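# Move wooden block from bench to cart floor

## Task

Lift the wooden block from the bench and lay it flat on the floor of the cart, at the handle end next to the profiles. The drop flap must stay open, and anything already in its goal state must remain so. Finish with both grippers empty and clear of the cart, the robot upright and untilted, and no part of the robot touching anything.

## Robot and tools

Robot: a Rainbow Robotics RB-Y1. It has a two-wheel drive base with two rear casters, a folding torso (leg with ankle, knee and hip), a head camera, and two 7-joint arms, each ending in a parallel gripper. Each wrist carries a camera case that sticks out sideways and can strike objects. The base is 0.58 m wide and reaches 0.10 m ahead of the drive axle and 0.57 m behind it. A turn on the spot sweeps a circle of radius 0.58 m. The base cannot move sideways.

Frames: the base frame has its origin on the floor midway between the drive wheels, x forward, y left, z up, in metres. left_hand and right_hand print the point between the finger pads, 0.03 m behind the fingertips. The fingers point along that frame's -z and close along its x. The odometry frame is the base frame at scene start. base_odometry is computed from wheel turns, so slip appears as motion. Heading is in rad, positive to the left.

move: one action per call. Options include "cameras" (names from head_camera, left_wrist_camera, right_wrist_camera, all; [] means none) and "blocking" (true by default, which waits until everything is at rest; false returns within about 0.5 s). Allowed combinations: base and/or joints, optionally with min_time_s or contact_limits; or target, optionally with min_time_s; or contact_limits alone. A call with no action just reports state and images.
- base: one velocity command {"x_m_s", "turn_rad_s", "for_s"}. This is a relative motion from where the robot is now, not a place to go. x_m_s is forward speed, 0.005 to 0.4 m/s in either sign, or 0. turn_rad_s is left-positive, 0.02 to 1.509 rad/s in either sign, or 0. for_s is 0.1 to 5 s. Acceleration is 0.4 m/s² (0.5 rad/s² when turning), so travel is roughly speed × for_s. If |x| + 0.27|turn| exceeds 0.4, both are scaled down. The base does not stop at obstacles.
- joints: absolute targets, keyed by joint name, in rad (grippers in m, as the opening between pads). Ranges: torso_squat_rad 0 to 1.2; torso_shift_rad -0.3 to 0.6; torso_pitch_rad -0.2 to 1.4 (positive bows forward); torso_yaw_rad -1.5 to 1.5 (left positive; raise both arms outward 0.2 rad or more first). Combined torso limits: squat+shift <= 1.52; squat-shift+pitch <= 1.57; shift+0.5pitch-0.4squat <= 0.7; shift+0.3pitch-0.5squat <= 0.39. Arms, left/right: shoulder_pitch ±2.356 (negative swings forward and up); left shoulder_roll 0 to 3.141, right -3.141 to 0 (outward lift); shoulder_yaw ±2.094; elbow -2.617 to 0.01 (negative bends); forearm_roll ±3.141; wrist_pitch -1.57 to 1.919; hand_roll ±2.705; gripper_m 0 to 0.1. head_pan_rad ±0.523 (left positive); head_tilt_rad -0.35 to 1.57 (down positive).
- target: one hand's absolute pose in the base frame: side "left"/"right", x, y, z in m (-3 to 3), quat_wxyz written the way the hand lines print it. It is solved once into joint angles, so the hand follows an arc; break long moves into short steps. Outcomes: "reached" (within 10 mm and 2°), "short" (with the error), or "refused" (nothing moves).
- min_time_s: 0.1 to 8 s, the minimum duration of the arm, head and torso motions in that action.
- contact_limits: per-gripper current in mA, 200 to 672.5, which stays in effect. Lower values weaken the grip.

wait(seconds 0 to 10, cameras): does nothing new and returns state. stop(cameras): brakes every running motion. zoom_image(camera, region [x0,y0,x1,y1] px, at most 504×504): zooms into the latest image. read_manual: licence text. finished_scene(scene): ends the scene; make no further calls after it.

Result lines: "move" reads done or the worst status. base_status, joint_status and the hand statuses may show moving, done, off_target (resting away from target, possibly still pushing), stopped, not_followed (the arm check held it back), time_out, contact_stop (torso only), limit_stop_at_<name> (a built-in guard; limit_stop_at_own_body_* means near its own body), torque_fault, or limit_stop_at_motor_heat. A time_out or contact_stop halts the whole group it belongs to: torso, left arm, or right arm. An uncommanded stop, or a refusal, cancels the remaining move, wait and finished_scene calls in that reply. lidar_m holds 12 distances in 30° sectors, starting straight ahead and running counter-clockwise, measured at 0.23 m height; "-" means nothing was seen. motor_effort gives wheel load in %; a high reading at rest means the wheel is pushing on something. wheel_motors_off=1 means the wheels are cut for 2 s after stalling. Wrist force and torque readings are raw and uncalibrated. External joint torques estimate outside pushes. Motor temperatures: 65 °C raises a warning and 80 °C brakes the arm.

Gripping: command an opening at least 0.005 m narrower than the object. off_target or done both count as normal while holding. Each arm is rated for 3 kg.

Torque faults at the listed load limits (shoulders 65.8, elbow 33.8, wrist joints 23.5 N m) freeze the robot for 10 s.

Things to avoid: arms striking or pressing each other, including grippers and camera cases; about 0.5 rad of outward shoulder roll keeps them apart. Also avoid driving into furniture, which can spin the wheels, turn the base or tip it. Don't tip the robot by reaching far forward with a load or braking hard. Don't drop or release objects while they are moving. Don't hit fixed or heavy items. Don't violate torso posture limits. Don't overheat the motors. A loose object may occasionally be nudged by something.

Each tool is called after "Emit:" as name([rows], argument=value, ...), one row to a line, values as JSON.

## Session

Emit:
move(joints={"head_pan_rad":0.0,"head_tilt_rad":0.7}, cameras=["head_camera"])

Emit:
move(joints={"head_pan_rad":0.523,"head_tilt_rad":0.6}, cameras=["head_camera"])

Scene clock: 0.83 s.
Joint torques (N m): left_arm=[-1.43 -0.58 0.85 -0.67 -0.1 -0.67 -0.17] | right_arm=[-3.25 -0.62 -0.85 -1.51 0.01 -0.64 0.04]
External joint torques (N m): left_arm=[-0.05 -0.73 0.84 -0.12 -0.1 -0.24 -0.16] | right_arm=[0.35 0.5 -0.81 0.12 -0.05 -0.04 0.02]
Motor temperatures (°C): left_arm=[30 28 31 35 34 32 37] | right_arm=[34 30 31 30 35 36 34]
Wrist force (N): left_arm=[-0.7 1.0 -7.0] | right_arm=[-2.7 1.0 -4.9]
Wrist torque (N m): left_arm=[-0.24 0.04 0.07] | right_arm=[-0.09 -0.11 -0.08]
Wrist force, peak (N): left_arm=[0.1 1.6 -7.9] | right_arm=[-2.9 0.8 -5.4]
move: done
base_odometry: x=+0.000 y=+0.000 heading=+0.000
lidar_m: 0.74 1.02 1.56 4.57 1.51 1.08 1.03 1.08 1.44 3.61 1.09 0.78
base_status: not commanded
joint_positions: torso_squat_rad=+0.350 torso_shift_rad=+0.000 torso_pitch_rad=+0.000 torso_yaw_rad=+0.000 left_shoulder_pitch_rad=+0.037 left_shoulder_roll_rad=+0.004 left_shoulder_yaw_rad=-0.043 left_elbow_rad=-0.196 left_forearm_roll_rad=-0.014 left_wrist_pitch_rad=+0.002 left_hand_roll_rad=+0.027 left_gripper_m=+0.099 right_shoulder_pitch_rad=-0.040 right_shoulder_roll_rad=-0.021 right_shoulder_yaw_rad=-0.018 right_elbow_rad=-0.235 right_forearm_roll_rad=+0.049 right_wrist_pitch_rad=-0.014 right_hand_roll_rad=+0.035 right_gripper_m=+0.099 head_pan_rad=+0.000 head_tilt_rad=+0.700
joint_status: all done
wheel_motors_off: 0
motor_effort: left_wheel=+0(1) right_wheel=+0(2)
chest: x=-0.2280 y=+0.0001 z=+1.2475 quat_wxyz=(+1.000, +0.000, +0.000, +0.000) (m; base frame)
left_hand: x=-0.1598 y=+0.2200 z=+0.5653 quat_wxyz=(+0.997, +0.000, -0.079, -0.009) (m; base frame)
right_hand: x=-0.0823 y=-0.2360 z=+0.5770 quat_wxyz=(+0.989, -0.016, -0.142, +0.041) (m; base frame)
pictures: head_camera
camera_calibration:
head_camera: T_world_to_cam=[[-0.00129999, -0.999504, -0.0314624, 0.0444858], [-0.599497, 0.0259607, -0.799956, 1.08611], [0.800376, 0.0178217, -0.599233, 0.97739], [0, 0, 0, 1]] pos_world=[-0.131105, -0.00115113, 1.45592]

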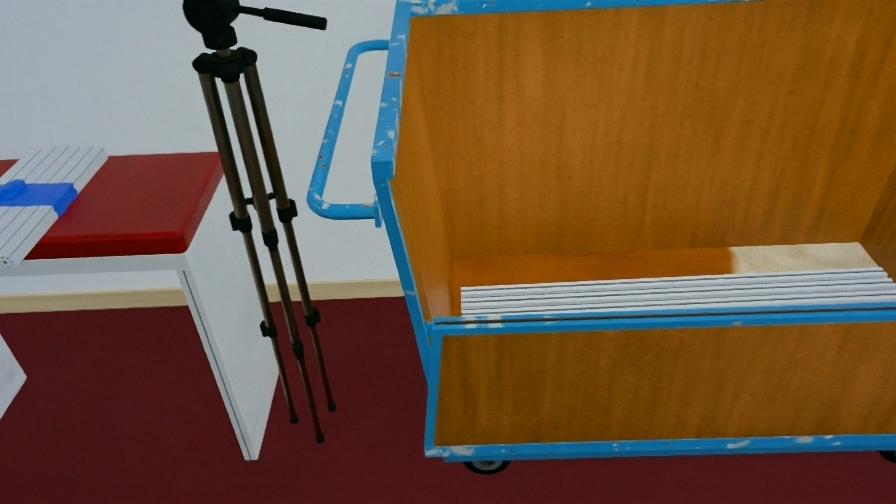

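Scene clock: 1.83 s.
Joint torques (N m): left_arm=[-1.9 -0.48 0.73 -0.58 -0.02 -0.7 -0.03] | right_arm=[-3.3 -0.65 -0.61 -1.35 0.08 -0.53 -0.15]
External joint torques (N m): left_arm=[-0.52 -0.63 0.71 -0.02 -0.02 -0.27 -0.02] | right_arm=[0.3 0.46 -0.56 0.28 0.02 0.06 -0.16]
Motor temperatures (°C): left_arm=[30 28 31 35 34 32 37] | right_arm=[34 30 31 30 35 36 34]
Wrist force (N): left_arm=[-0.4 1.3 -7.6] | right_arm=[-2.6 0.9 -5.0]
Wrist torque (N m): left_arm=[-0.27 0.14 0.06] | right_arm=[-0.09 -0.10 -0.11]
Wrist force, peak (N): left_arm=[-0.7 1.3 -8.3] | right_arm=[-2.9 1.1 -5.3]
move: done
base_odometry: x=+0.000 y=+0.000 heading=+0.000
lidar_m: 0.74 1.03 1.57 4.56 1.52 1.08 1.03 1.07 1.43 3.61 1.10 0.79
base_status: not commanded
joint_positions: torso_squat_rad=+0.350 torso_shift_rad=+0.000 torso_pitch_rad=+0.000 torso_yaw_rad=+0.000 left_shoulder_pitch_rad=+0.037 left_shoulder_roll_rad=+0.004 left_shoulder_yaw_rad=-0.043 left_elbow_rad=-0.196 left_forearm_roll_rad=-0.014 left_wrist_pitch_rad=+0.002 left_hand_roll_rad=+0.027 left_gripper_m=+0.099 right_shoulder_pitch_rad=-0.040 right_shoulder_roll_rad=-0.021 right_shoulder_yaw_rad=-0.018 right_elbow_rad=-0.235 right_forearm_roll_rad=+0.049 right_wrist_pitch_rad=-0.014 right_hand_roll_rad=+0.035 right_gripper_m=+0.099 head_pan_rad=+0.523 head_tilt_rad=+0.600
joint_status: all done
wheel_motors_off: 0
motor_effort: left_wheel=+0(1) right_wheel=+1(2)
chest: x=-0.2280 y=+0.0001 z=+1.2475 quat_wxyz=(+1.000, +0.000, +0.000, +0.000) (m; base frame)
left_hand: x=-0.1598 y=+0.2200 z=+0.5653 quat_wxyz=(+0.997, +0.000, -0.079, -0.009) (m; base frame)
right_hand: x=-0.0823 y=-0.2360 z=+0.5770 quat_wxyz=(+0.989, -0.016, -0.142, +0.041) (m; base frame)
pictures: head_camera
camera_calibration:
head_camera: T_world_to_cam=[[0.500742, -0.865026, -0.031434, 0.147785], [-0.460621, -0.235544, -0.855773, 1.19555], [0.732861, 0.443001, -0.516396, 0.843504], [0, 0, 0, 1]] pos_world=[-0.141479, 0.0357692, 1.46335]

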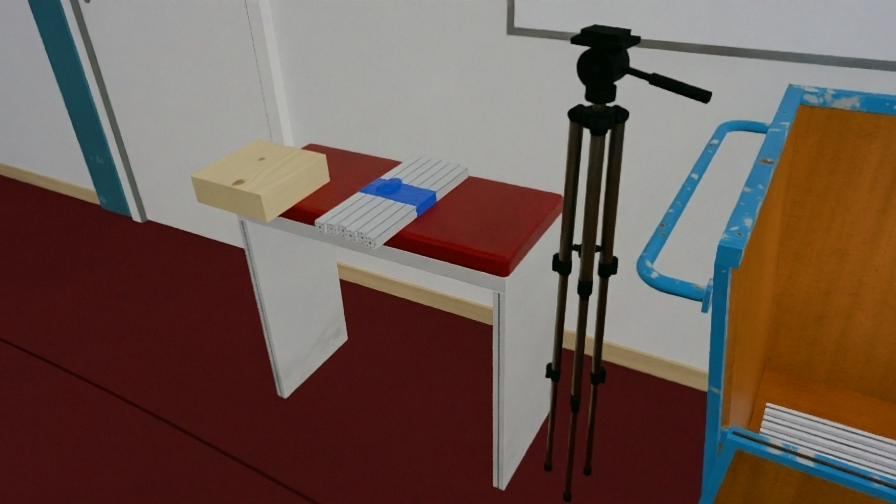

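Emit:
move(base={"turn_rad_s":1.0,"for_s":1.571}, joints={"head_pan_rad":0,"head_tilt_rad":0.25}, cameras=[])

Emit:
move(base={"x_m_s":0.4,"for_s":3.39}, joints={"torso_squat_rad":0.8,"torso_pitch_rad":0.5}, cameras=[])

Emit:
move(base={"turn_rad_s":-1.0,"for_s":1.571}, cameras=["head_camera"])

Scene clock: 10.37 s.
Joint torques (N m): left_arm=[-1.65 -0.69 0.69 -0.5 -0.06 -0.6 -0.06] | right_arm=[-3.74 -0.47 -0.55 -1.72 -0.08 -0.65 -0.07]
External joint torques (N m): left_arm=[-0.27 -0.85 0.68 0.06 -0.06 -0.17 -0.05] | right_arm=[-0.14 0.65 -0.5 -0.09 -0.14 -0.05 -0.09]
Motor temperatures (°C): left_arm=[30 28 31 35 34 32 37] | right_arm=[34 30 31 30 35 36 34]
Wrist force (N): left_arm=[0.3 1.3 -7.6] | right_arm=[-2.4 0.8 -5.2]
Wrist torque (N m): left_arm=[-0.29 0.19 0.09] | right_arm=[-0.07 -0.05 -0.09]
Wrist force, peak (N): left_arm=[0.3 1.6 -8.5] | right_arm=[-2.9 1.1 -5.5]
move: done
base_odometry: x=+0.000 y=+0.000 heading=+1.227
lidar_m: 1.57 2.57 1.29 1.03 1.02 1.15 1.76 3.86 1.00 0.75 0.75 1.06
base_status: done (sent for 1.57 of 1.57 s)
joint_positions: torso_squat_rad=+0.350 torso_shift_rad=+0.000 torso_pitch_rad=+0.000 torso_yaw_rad=+0.000 left_shoulder_pitch_rad=+0.037 left_shoulder_roll_rad=+0.004 left_shoulder_yaw_rad=-0.043 left_elbow_rad=-0.196 left_forearm_roll_rad=-0.014 left_wrist_pitch_rad=+0.002 left_hand_roll_rad=+0.027 left_gripper_m=+0.099 right_shoulder_pitch_rad=-0.040 right_shoulder_roll_rad=-0.021 right_shoulder_yaw_rad=-0.018 right_elbow_rad=-0.235 right_forearm_roll_rad=+0.049 right_wrist_pitch_rad=-0.014 right_hand_roll_rad=+0.035 right_gripper_m=+0.099 head_pan_rad=+0.000 head_tilt_rad=+0.250
joint_status: all done
wheel_motors_off: 0
motor_effort: left_wheel=+6(33) right_wheel=+18(52)
chest: x=-0.2280 y=+0.0001 z=+1.2475 quat_wxyz=(+1.000, +0.000, +0.000, +0.000) (m; base frame)
left_hand: x=-0.1598 y=+0.2200 z=+0.5653 quat_wxyz=(+0.997, +0.000, -0.079, -0.009) (m; base frame)
right_hand: x=-0.0823 y=-0.2360 z=+0.5770 quat_wxyz=(+0.989, -0.016, -0.142, +0.041) (m; base frame)
pictures: none
No camera images: "cameras" was empty.

Scene clock: 15.17 s.
Joint torques (N m): left_arm=[11.21 -0.58 0.55 4.55 0.02 0.35 -0.04] | right_arm=[10.78 -0.41 -0.64 4.36 -0.19 0.43 -0.12]
External joint torques (N m): left_arm=[-0.72 -0.89 0.52 -0.15 0.02 -0.21 -0.06] | right_arm=[0.99 0.41 -0.39 0.93 -0.13 0.08 -0.1]
Motor temperatures (°C): left_arm=[30 28 31 35 34 32 37] | right_arm=[34 30 31 30 35 36 34]
Wrist force (N): left_arm=[2.0 1.3 -7.0] | right_arm=[0.1 1.1 -4.5]
Wrist torque (N m): left_arm=[-0.26 0.16 0.10] | right_arm=[-0.09 0.01 -0.07]
Wrist force, peak (N): left_arm=[1.0 1.3 -8.6] | right_arm=[-2.6 0.8 -5.4]
move: done
base_odometry: x=+0.458 y=+1.280 heading=+1.228
lidar_m: 1.70 3.77 1.89 1.51 1.51 1.66 2.58 1.22 0.85 1.06 0.42 1.13
base_status: done (sent for 3.4 of 3.4 s)
joint_positions: torso_squat_rad=+0.800 torso_shift_rad=+0.000 torso_pitch_rad=+0.500 torso_yaw_rad=+0.000 left_shoulder_pitch_rad=+0.037 left_shoulder_roll_rad=+0.004 left_shoulder_yaw_rad=-0.043 left_elbow_rad=-0.196 left_forearm_roll_rad=-0.014 left_wrist_pitch_rad=+0.002 left_hand_roll_rad=+0.027 left_gripper_m=+0.099 right_shoulder_pitch_rad=-0.040 right_shoulder_roll_rad=-0.021 right_shoulder_yaw_rad=-0.018 right_elbow_rad=-0.235 right_forearm_roll_rad=+0.049 right_wrist_pitch_rad=-0.014 right_hand_roll_rad=+0.035 right_gripper_m=+0.099 head_pan_rad=+0.000 head_tilt_rad=+0.250
joint_status: all done
wheel_motors_off: 0
motor_effort: left_wheel=+21(48) right_wheel=-19(50)
chest: x=-0.0796 y=+0.0001 z=+1.0397 quat_wxyz=(+0.969, +0.000, +0.247, +0.000) (m; base frame)
left_hand: x=-0.3469 y=+0.2200 z=+0.4083 quat_wxyz=(+0.985, -0.003, +0.170, -0.008) (m; base frame)
right_hand: x=-0.2732 y=-0.2360 z=+0.3815 quat_wxyz=(+0.993, -0.006, +0.107, +0.043) (m; base frame)
pictures: none
No camera images: "cameras" was empty.

Scene clock: 18.67 s.
Joint torques (N m): left_arm=[10.88 -0.36 0.95 4.85 -0.12 0.44 -0.08] | right_arm=[10.62 -0.36 -0.74 4.13 -0.31 0.53 -0.03]
External joint torques (N m): left_arm=[-1.04 -0.67 0.92 0.16 -0.11 -0.13 -0.09] | right_arm=[0.83 0.45 -0.49 0.7 -0.26 0.18 -0.02]
Motor temperatures (°C): left_arm=[30 28 31 35 34 32 37] | right_arm=[34 30 31 30 35 36 34]
Wrist force (N): left_arm=[2.8 1.0 -6.6] | right_arm=[0.0 0.6 -5.1]
Wrist torque (N m): left_arm=[-0.28 0.30 0.05] | right_arm=[-0.02 0.03 -0.09]
Wrist force, peak (N): left_arm=[3.0 1.7 -8.2] | right_arm=[0.4 0.7 -5.6]
move: done
base_odometry: x=+0.458 y=+1.280 heading=+0.002
lidar_m: 0.42 1.07 1.43 3.68 2.23 1.60 1.52 1.58 2.12 1.20 0.82 0.96
base_status: done (sent for 1.57 of 1.57 s)
joint_positions: torso_squat_rad=+0.800 torso_shift_rad=+0.000 torso_pitch_rad=+0.500 torso_yaw_rad=+0.000 left_shoulder_pitch_rad=+0.037 left_shoulder_roll_rad=+0.004 left_shoulder_yaw_rad=-0.043 left_elbow_rad=-0.196 left_forearm_roll_rad=-0.014 left_wrist_pitch_rad=+0.002 left_hand_roll_rad=+0.027 left_gripper_m=+0.099 right_shoulder_pitch_rad=-0.040 right_shoulder_roll_rad=-0.021 right_shoulder_yaw_rad=-0.018 right_elbow_rad=-0.235 right_forearm_roll_rad=+0.049 right_wrist_pitch_rad=-0.014 right_hand_roll_rad=+0.035 right_gripper_m=+0.099 head_pan_rad=+0.000 head_tilt_rad=+0.250
joint_status: not commanded
wheel_motors_off: 0
motor_effort: left_wheel=+22(46) right_wheel=+0(45)
chest: x=-0.0796 y=+0.0001 z=+1.0397 quat_wxyz=(+0.969, +0.000, +0.247, +0.000) (m; base frame)
left_hand: x=-0.3469 y=+0.2200 z=+0.4084 quat_wxyz=(+0.985, -0.003, +0.170, -0.008) (m; base frame)
right_hand: x=-0.2732 y=-0.2360 z=+0.3815 quat_wxyz=(+0.993, -0.006, +0.107, +0.043) (m; base frame)
pictures: head_camera
camera_calibration:
head_camera: T_world_to_cam=[[-0.00287818, -0.999504, -0.0313573, 0.0369922], [-0.638798, 0.0259632, -0.768936, 1.00074], [0.769369, 0.0178178, -0.638556, 0.687087], [0, 0, 0, 1]] pos_world=[0.110756, -0.00125111, 1.20941]

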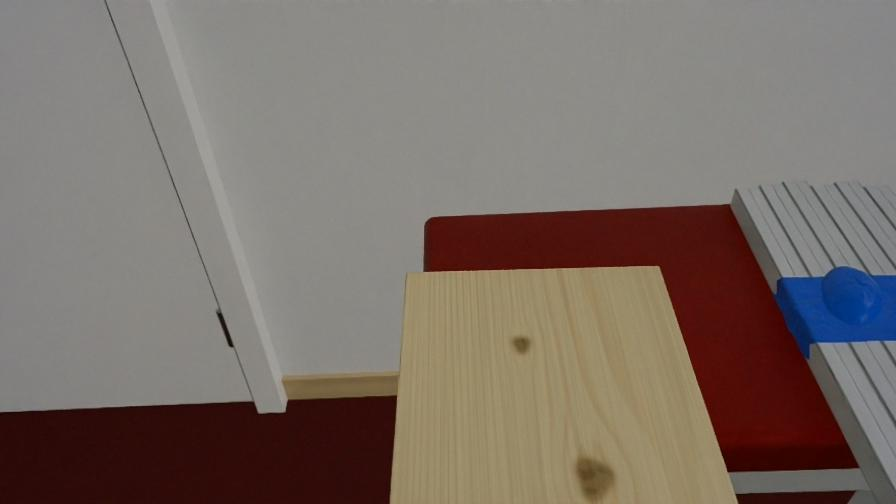

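Emit:
move(base={"x_m_s":-0.3,"for_s":0.73}, joints={"head_tilt_rad":0.35}, cameras=["head_camera"])

Emit:
move(target={"side":"right","x":0.2,"y":-0.25,"z":0.70,"quat_wxyz":[0.7071,0,-0.7071,0]}, cameras=["right_wrist_camera"])

Scene clock: 22.57 s.
Joint torques (N m): left_arm=[10.27 -0.64 0.6 4.49 -0.01 0.37 0.03] | right_arm=[10.12 0.15 -0.69 3.97 -0.24 0.51 0.06]
External joint torques (N m): left_arm=[-1.65 -0.94 0.56 -0.21 -0.01 -0.19 0.01] | right_arm=[0.33 0.96 -0.43 0.54 -0.18 0.16 0.07]
Motor temperatures (°C): left_arm=[30 28 31 35 34 32 37] | right_arm=[34 30 31 30 35 36 34]
Wrist force (N): left_arm=[2.9 1.4 -7.0] | right_arm=[-0.1 0.7 -4.8]
Wrist torque (N m): left_arm=[-0.29 0.26 0.10] | right_arm=[-0.04 0.02 -0.10]
Wrist force, peak (N): left_arm=[2.9 1.9 -8.2] | right_arm=[0.5 0.5 -5.6]
move: done
base_odometry: x=+0.242 y=+1.280 heading=+0.001
lidar_m: 0.63 1.27 1.72 4.33 1.92 1.37 1.29 1.36 1.83 2.11 0.96 0.97
base_status: done (sent for 0.73 of 0.73 s)
joint_positions: torso_squat_rad=+0.800 torso_shift_rad=+0.000 torso_pitch_rad=+0.500 torso_yaw_rad=+0.000 left_shoulder_pitch_rad=+0.037 left_shoulder_roll_rad=+0.004 left_shoulder_yaw_rad=-0.043 left_elbow_rad=-0.196 left_forearm_roll_rad=-0.014 left_wrist_pitch_rad=+0.002 left_hand_roll_rad=+0.027 left_gripper_m=+0.099 right_shoulder_pitch_rad=-0.040 right_shoulder_roll_rad=-0.021 right_shoulder_yaw_rad=-0.018 right_elbow_rad=-0.235 right_forearm_roll_rad=+0.049 right_wrist_pitch_rad=-0.014 right_hand_roll_rad=+0.035 right_gripper_m=+0.099 head_pan_rad=+0.000 head_tilt_rad=+0.350
joint_status: all done
wheel_motors_off: 0
motor_effort: left_wheel=-14(35) right_wheel=+14(42)
chest: x=-0.0797 y=+0.0001 z=+1.0397 quat_wxyz=(+0.969, +0.000, +0.247, +0.000) (m; base frame)
left_hand: x=-0.3470 y=+0.2200 z=+0.4084 quat_wxyz=(+0.985, -0.003, +0.170, -0.008) (m; base frame)
right_hand: x=-0.2733 y=-0.2360 z=+0.3815 quat_wxyz=(+0.993, -0.006, +0.107, +0.043) (m; base frame)
pictures: head_camera
camera_calibration:
head_camera: T_world_to_cam=[[-0.00598671, -0.999504, -0.0309147, 0.0365693], [-0.712258, 0.0259617, -0.701437, 0.922012], [0.701892, 0.01782, -0.71206, 0.778073], [0, 0, 0, 1]] pos_world=[0.110807, -0.00125112, 1.2019]

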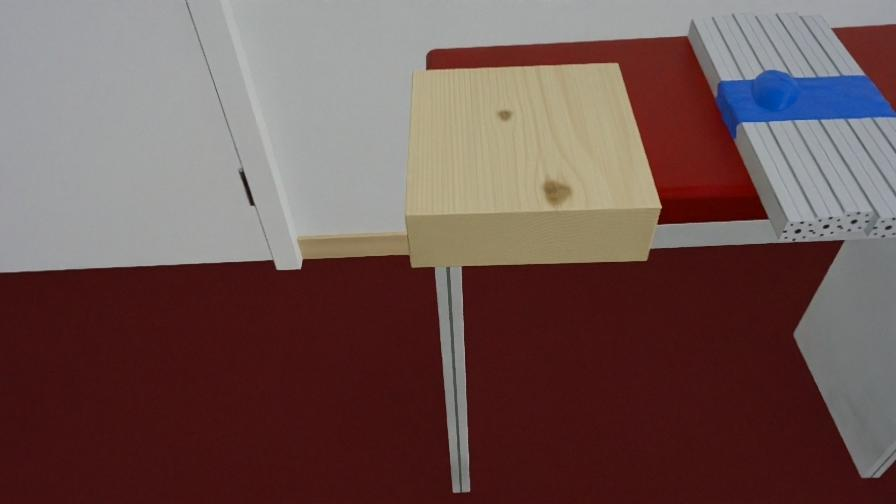

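Scene clock: 24.70 s.
Joint torques (N m): left_arm=[10.42 -0.73 0.73 4.62 -0.05 0.31 0.02] | right_arm=[5.02 -2.3 -1.2 -7.78 -0.29 -1.88 -0.05]
External joint torques (N m): left_arm=[-1.51 -1.03 0.69 -0.07 -0.05 -0.26 0.01] | right_arm=[1.06 -0.64 -0.12 -0.34 -0.34 0.03 -0.1]
Motor temperatures (°C): left_arm=[30 28 31 35 34 32 37] | right_arm=[34 30 31 30 35 36 34]
Wrist force (N): left_arm=[2.6 1.0 -7.2] | right_arm=[-7.3 0.7 1.1]
Wrist torque (N m): left_arm=[-0.27 0.22 0.10] | right_arm=[-0.11 -0.40 -0.11]
Wrist force, peak (N): left_arm=[3.2 1.8 -8.0] | right_arm=[-8.0 0.5 1.0]
move: done
base_odometry: x=+0.242 y=+1.280 heading=+0.001
lidar_m: 0.64 1.29 1.72 4.32 1.91 1.35 1.30 1.36 1.81 2.10 0.97 0.99
base_status: not commanded
joint_positions: torso_squat_rad=+0.800 torso_shift_rad=+0.000 torso_pitch_rad=+0.500 torso_yaw_rad=+0.000 left_shoulder_pitch_rad=+0.037 left_shoulder_roll_rad=+0.004 left_shoulder_yaw_rad=-0.043 left_elbow_rad=-0.196 left_forearm_roll_rad=-0.014 left_wrist_pitch_rad=+0.002 left_hand_roll_rad=+0.027 left_gripper_m=+0.099 right_shoulder_pitch_rad=+0.261 right_shoulder_roll_rad=-0.047 right_shoulder_yaw_rad=+0.021 right_elbow_rad=-1.618 right_forearm_roll_rad=+0.036 right_wrist_pitch_rad=-0.707 right_hand_roll_rad=-0.100 right_gripper_m=+0.099 head_pan_rad=+0.000 head_tilt_rad=+0.350
joint_status: all done
wheel_motors_off: 0
motor_effort: left_wheel=-14(15) right_wheel=+15(17)
chest: x=-0.0797 y=+0.0001 z=+1.0397 quat_wxyz=(+0.969, +0.000, +0.247, +0.000) (m; base frame)
left_hand: x=-0.3470 y=+0.2200 z=+0.4084 quat_wxyz=(+0.985, -0.003, +0.170, -0.008) (m; base frame)
right_hand: x=+0.1997 y=-0.2500 z=+0.7002 quat_wxyz=(+0.705, +0.000, -0.709, +0.000) (m; base frame)
right_hand_status: reached (checked arc, planned for 1.7 s): 0 mm and 0.3 deg off.
pictures: right_wrist_camera
camera_calibration:
right_wrist_camera: T_world_to_cam=[[0.03174, -0.0291128, -0.999072, 0.684708], [-0.506121, 0.861479, -0.0411825, 0.372374], [0.861878, 0.506958, 0.0126088, 0.017918], [0, 0, 0, 1]] pos_world=[0.151291, -0.309943, 0.699182]

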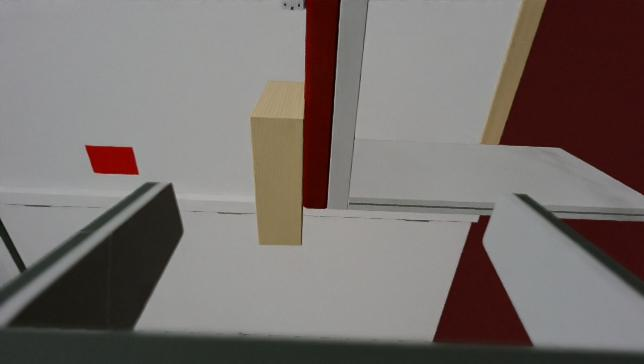

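Emit:
move(target={"side":"right","x":0.44,"y":-0.07,"z":0.772,"quat_wxyz":[0.7071,0,-0.7071,0]}, cameras=["right_wrist_camera"])

Scene clock: 28.20 s.
Joint torques (N m): left_arm=[10.58 -0.77 0.91 4.49 -0.11 0.37 0.01] | right_arm=[-10.17 4.02 -0.41 -9.78 1.32 -0.66 -0.3]
External joint torques (N m): left_arm=[-1.35 -1.08 0.88 -0.2 -0.1 -0.19 -0.01] | right_arm=[0.76 0.83 -0.83 -0.12 0.28 -0.13 -0.36]
Motor temperatures (°C): left_arm=[31 28 31 35 34 32 37] | right_arm=[34 30 31 30 35 36 34]
Wrist force (N): left_arm=[3.3 1.3 -7.3] | right_arm=[-7.3 0.6 1.3]
Wrist torque (N m): left_arm=[-0.24 0.36 0.07] | right_arm=[-0.14 -0.43 -0.10]
Wrist force, peak (N): left_arm=[2.7 1.4 -8.3] | right_arm=[-7.6 3.3 1.7]
move: done
base_odometry: x=+0.242 y=+1.280 heading=+0.001
lidar_m: 0.64 1.28 1.72 4.33 1.91 1.36 1.30 1.36 1.82 2.10 0.97 0.97
base_status: not commanded
joint_positions: torso_squat_rad=+0.800 torso_shift_rad=+0.000 torso_pitch_rad=+0.500 torso_yaw_rad=+0.000 left_shoulder_pitch_rad=+0.037 left_shoulder_roll_rad=+0.004 left_shoulder_yaw_rad=-0.043 left_elbow_rad=-0.196 left_forearm_roll_rad=-0.014 left_wrist_pitch_rad=+0.002 left_hand_roll_rad=+0.027 left_gripper_m=+0.099 right_shoulder_pitch_rad=-0.556 right_shoulder_roll_rad=+0.000 right_shoulder_yaw_rad=+0.317 right_elbow_rad=-1.398 right_forearm_roll_rad=-1.294 right_wrist_pitch_rad=-0.518 right_hand_roll_rad=+1.294 right_gripper_m=+0.099 head_pan_rad=+0.000 head_tilt_rad=+0.350
joint_status: all done
wheel_motors_off: 0
motor_effort: left_wheel=-14(15) right_wheel=+13(17)
chest: x=-0.0797 y=+0.0001 z=+1.0397 quat_wxyz=(+0.969, +0.000, +0.247, +0.000) (m; base frame)
left_hand: x=-0.3470 y=+0.2200 z=+0.4084 quat_wxyz=(+0.985, -0.003, +0.170, -0.008) (m; base frame)
right_hand: x=+0.4400 y=-0.0698 z=+0.7719 quat_wxyz=(+0.706, +0.001, -0.708, +0.001) (m; base frame)
right_hand_status: reached (checked arc, planned for 1.2 s): 0 mm and 0.2 deg off.
pictures: right_wrist_camera
camera_calibration:
right_wrist_camera: T_world_to_cam=[[0.0298045, -0.0283439, -0.999154, 0.754966], [-0.508502, 0.860151, -0.0395691, 0.341353], [0.860545, 0.509251, 0.0112234, -0.279601], [0, 0, 0, 1]] pos_world=[0.391687, -0.129829, 0.770972]

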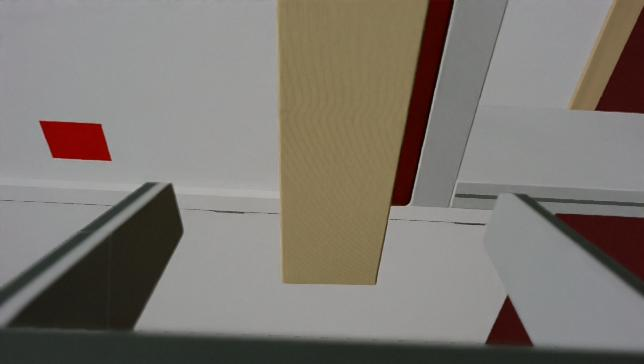

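Emit:
move(base={"x_m_s":0.15,"for_s":0.97}, cameras=[])

Emit:
move(joints={"right_gripper_m":0.03}, cameras=["head_camera","right_wrist_camera"])

Scene clock: 31.13 s.
Joint torques (N m): left_arm=[11.34 -0.73 0.85 4.77 0.04 0.27 0] | right_arm=[-11.08 4.27 -0.28 -10.21 1.11 -0.77 -0.22]
External joint torques (N m): left_arm=[-0.59 -1.04 0.81 0.07 0.05 -0.3 -0.02] | right_arm=[-0.15 1.08 -0.7 -0.55 0.06 -0.25 -0.27]
Motor temperatures (°C): left_arm=[31 28 31 35 34 32 37] | right_arm=[34 30 31 30 35 36 34]
Wrist force (N): left_arm=[2.4 1.3 -7.0] | right_arm=[-7.0 0.6 0.9]
Wrist torque (N m): left_arm=[-0.30 0.26 0.06] | right_arm=[-0.12 -0.39 -0.11]
Wrist force, peak (N): left_arm=[3.6 1.4 -8.0] | right_arm=[-7.9 0.6 1.0]
move: done
base_odometry: x=+0.387 y=+1.280 heading=+0.001
lidar_m: 0.50 1.13 1.53 3.91 2.13 1.51 1.44 1.49 2.01 1.48 0.87 0.99
base_status: done (sent for 0.97 of 0.97 s)
joint_positions: torso_squat_rad=+0.800 torso_shift_rad=+0.000 torso_pitch_rad=+0.500 torso_yaw_rad=+0.000 left_shoulder_pitch_rad=+0.037 left_shoulder_roll_rad=+0.004 left_shoulder_yaw_rad=-0.043 left_elbow_rad=-0.196 left_forearm_roll_rad=-0.014 left_wrist_pitch_rad=+0.002 left_hand_roll_rad=+0.027 left_gripper_m=+0.099 right_shoulder_pitch_rad=-0.556 right_shoulder_roll_rad=+0.000 right_shoulder_yaw_rad=+0.317 right_elbow_rad=-1.398 right_forearm_roll_rad=-1.294 right_wrist_pitch_rad=-0.518 right_hand_roll_rad=+1.294 right_gripper_m=+0.099 head_pan_rad=+0.000 head_tilt_rad=+0.350
joint_status: not commanded
wheel_motors_off: 0
motor_effort: left_wheel=+17(38) right_wheel=+0(37)
chest: x=-0.0796 y=+0.0001 z=+1.0397 quat_wxyz=(+0.969, +0.000, +0.247, +0.000) (m; base frame)
left_hand: x=-0.3469 y=+0.2200 z=+0.4084 quat_wxyz=(+0.985, -0.003, +0.170, -0.008) (m; base frame)
right_hand: x=+0.4400 y=-0.0698 z=+0.7717 quat_wxyz=(+0.706, +0.001, -0.708, +0.001) (m; base frame)
pictures: none
No camera images: "cameras" was empty.

Scene clock: 32.43 s.
Joint torques (N m): left_arm=[11.36 -0.66 0.76 4.48 -0.12 0.35 -0.01] | right_arm=[-12.15 4.14 -0.28 -12.66 1.44 -0.83 -0.04]
External joint torques (N m): left_arm=[-0.57 -0.97 0.73 -0.22 -0.11 -0.22 -0.02] | right_arm=[-1.23 0.94 -0.7 -3 0.4 -0.31 -0.09]
Motor temperatures (°C): left_arm=[31 28 31 35 34 32 37] | right_arm=[34 30 31 30 35 36 34]
Wrist force (N): left_arm=[2.1 1.5 -6.6] | right_arm=[-15.4 1.0 -1.2]
Wrist torque (N m): left_arm=[-0.31 0.20 0.04] | right_arm=[-0.12 -0.96 -0.31]
Wrist force, peak (N): left_arm=[3.0 1.2 -8.4] | right_arm=[-15.4 1.0 -1.2]
move: off_target
base_odometry: x=+0.387 y=+1.280 heading=+0.001
lidar_m: 0.48 1.14 1.52 3.91 2.13 1.51 1.44 1.51 2.02 1.48 0.86 0.98
base_status: not commanded
joint_positions: torso_squat_rad=+0.800 torso_shift_rad=+0.000 torso_pitch_rad=+0.500 torso_yaw_rad=+0.000 left_shoulder_pitch_rad=+0.037 left_shoulder_roll_rad=+0.004 left_shoulder_yaw_rad=-0.043 left_elbow_rad=-0.196 left_forearm_roll_rad=-0.014 left_wrist_pitch_rad=+0.002 left_hand_roll_rad=+0.027 left_gripper_m=+0.099 right_shoulder_pitch_rad=-0.555 right_shoulder_roll_rad=+0.000 right_shoulder_yaw_rad=+0.317 right_elbow_rad=-1.397 right_forearm_roll_rad=-1.294 right_wrist_pitch_rad=-0.518 right_hand_roll_rad=+1.294 right_gripper_m=+0.074 head_pan_rad=+0.000 head_tilt_rad=+0.350
joint_status: right_gripper_m off_target (ended at +0.074, target +0.030)
wheel_motors_off: 0
motor_effort: left_wheel=+17(18) right_wheel=+0(3)
chest: x=-0.0796 y=+0.0001 z=+1.0397 quat_wxyz=(+0.969, +0.000, +0.247, +0.000) (m; base frame)
left_hand: x=-0.3469 y=+0.2200 z=+0.4084 quat_wxyz=(+0.985, -0.003, +0.170, -0.008) (m; base frame)
right_hand: x=+0.4399 y=-0.0699 z=+0.7712 quat_wxyz=(+0.706, +0.001, -0.708, +0.001) (m; base frame)
pictures: head_camera, right_wrist_camera
camera_calibration:
head_camera: T_world_to_cam=[[-0.0059955, -0.999504, -0.0309128, 0.0365654], [-0.712456, 0.0259616, -0.701236, 0.921794], [0.701691, 0.0178197, -0.712259, 0.778193], [0, 0, 0, 1]] pos_world=[0.110906, -0.00125112, 1.2018]
right_wrist_camera: T_world_to_cam=[[0.0284751, -0.0286515, -0.999184, 0.754765], [-0.508443, 0.860205, -0.0391561, 0.341025], [0.860625, 0.509143, 0.00992681, -0.278499], [0, 0, 0, 1]] pos_world=[0.391582, -0.12993, 0.770267]

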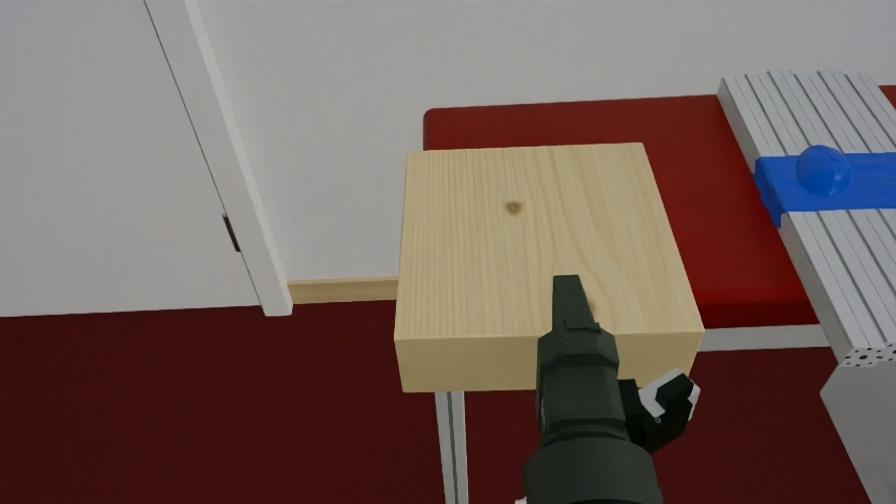

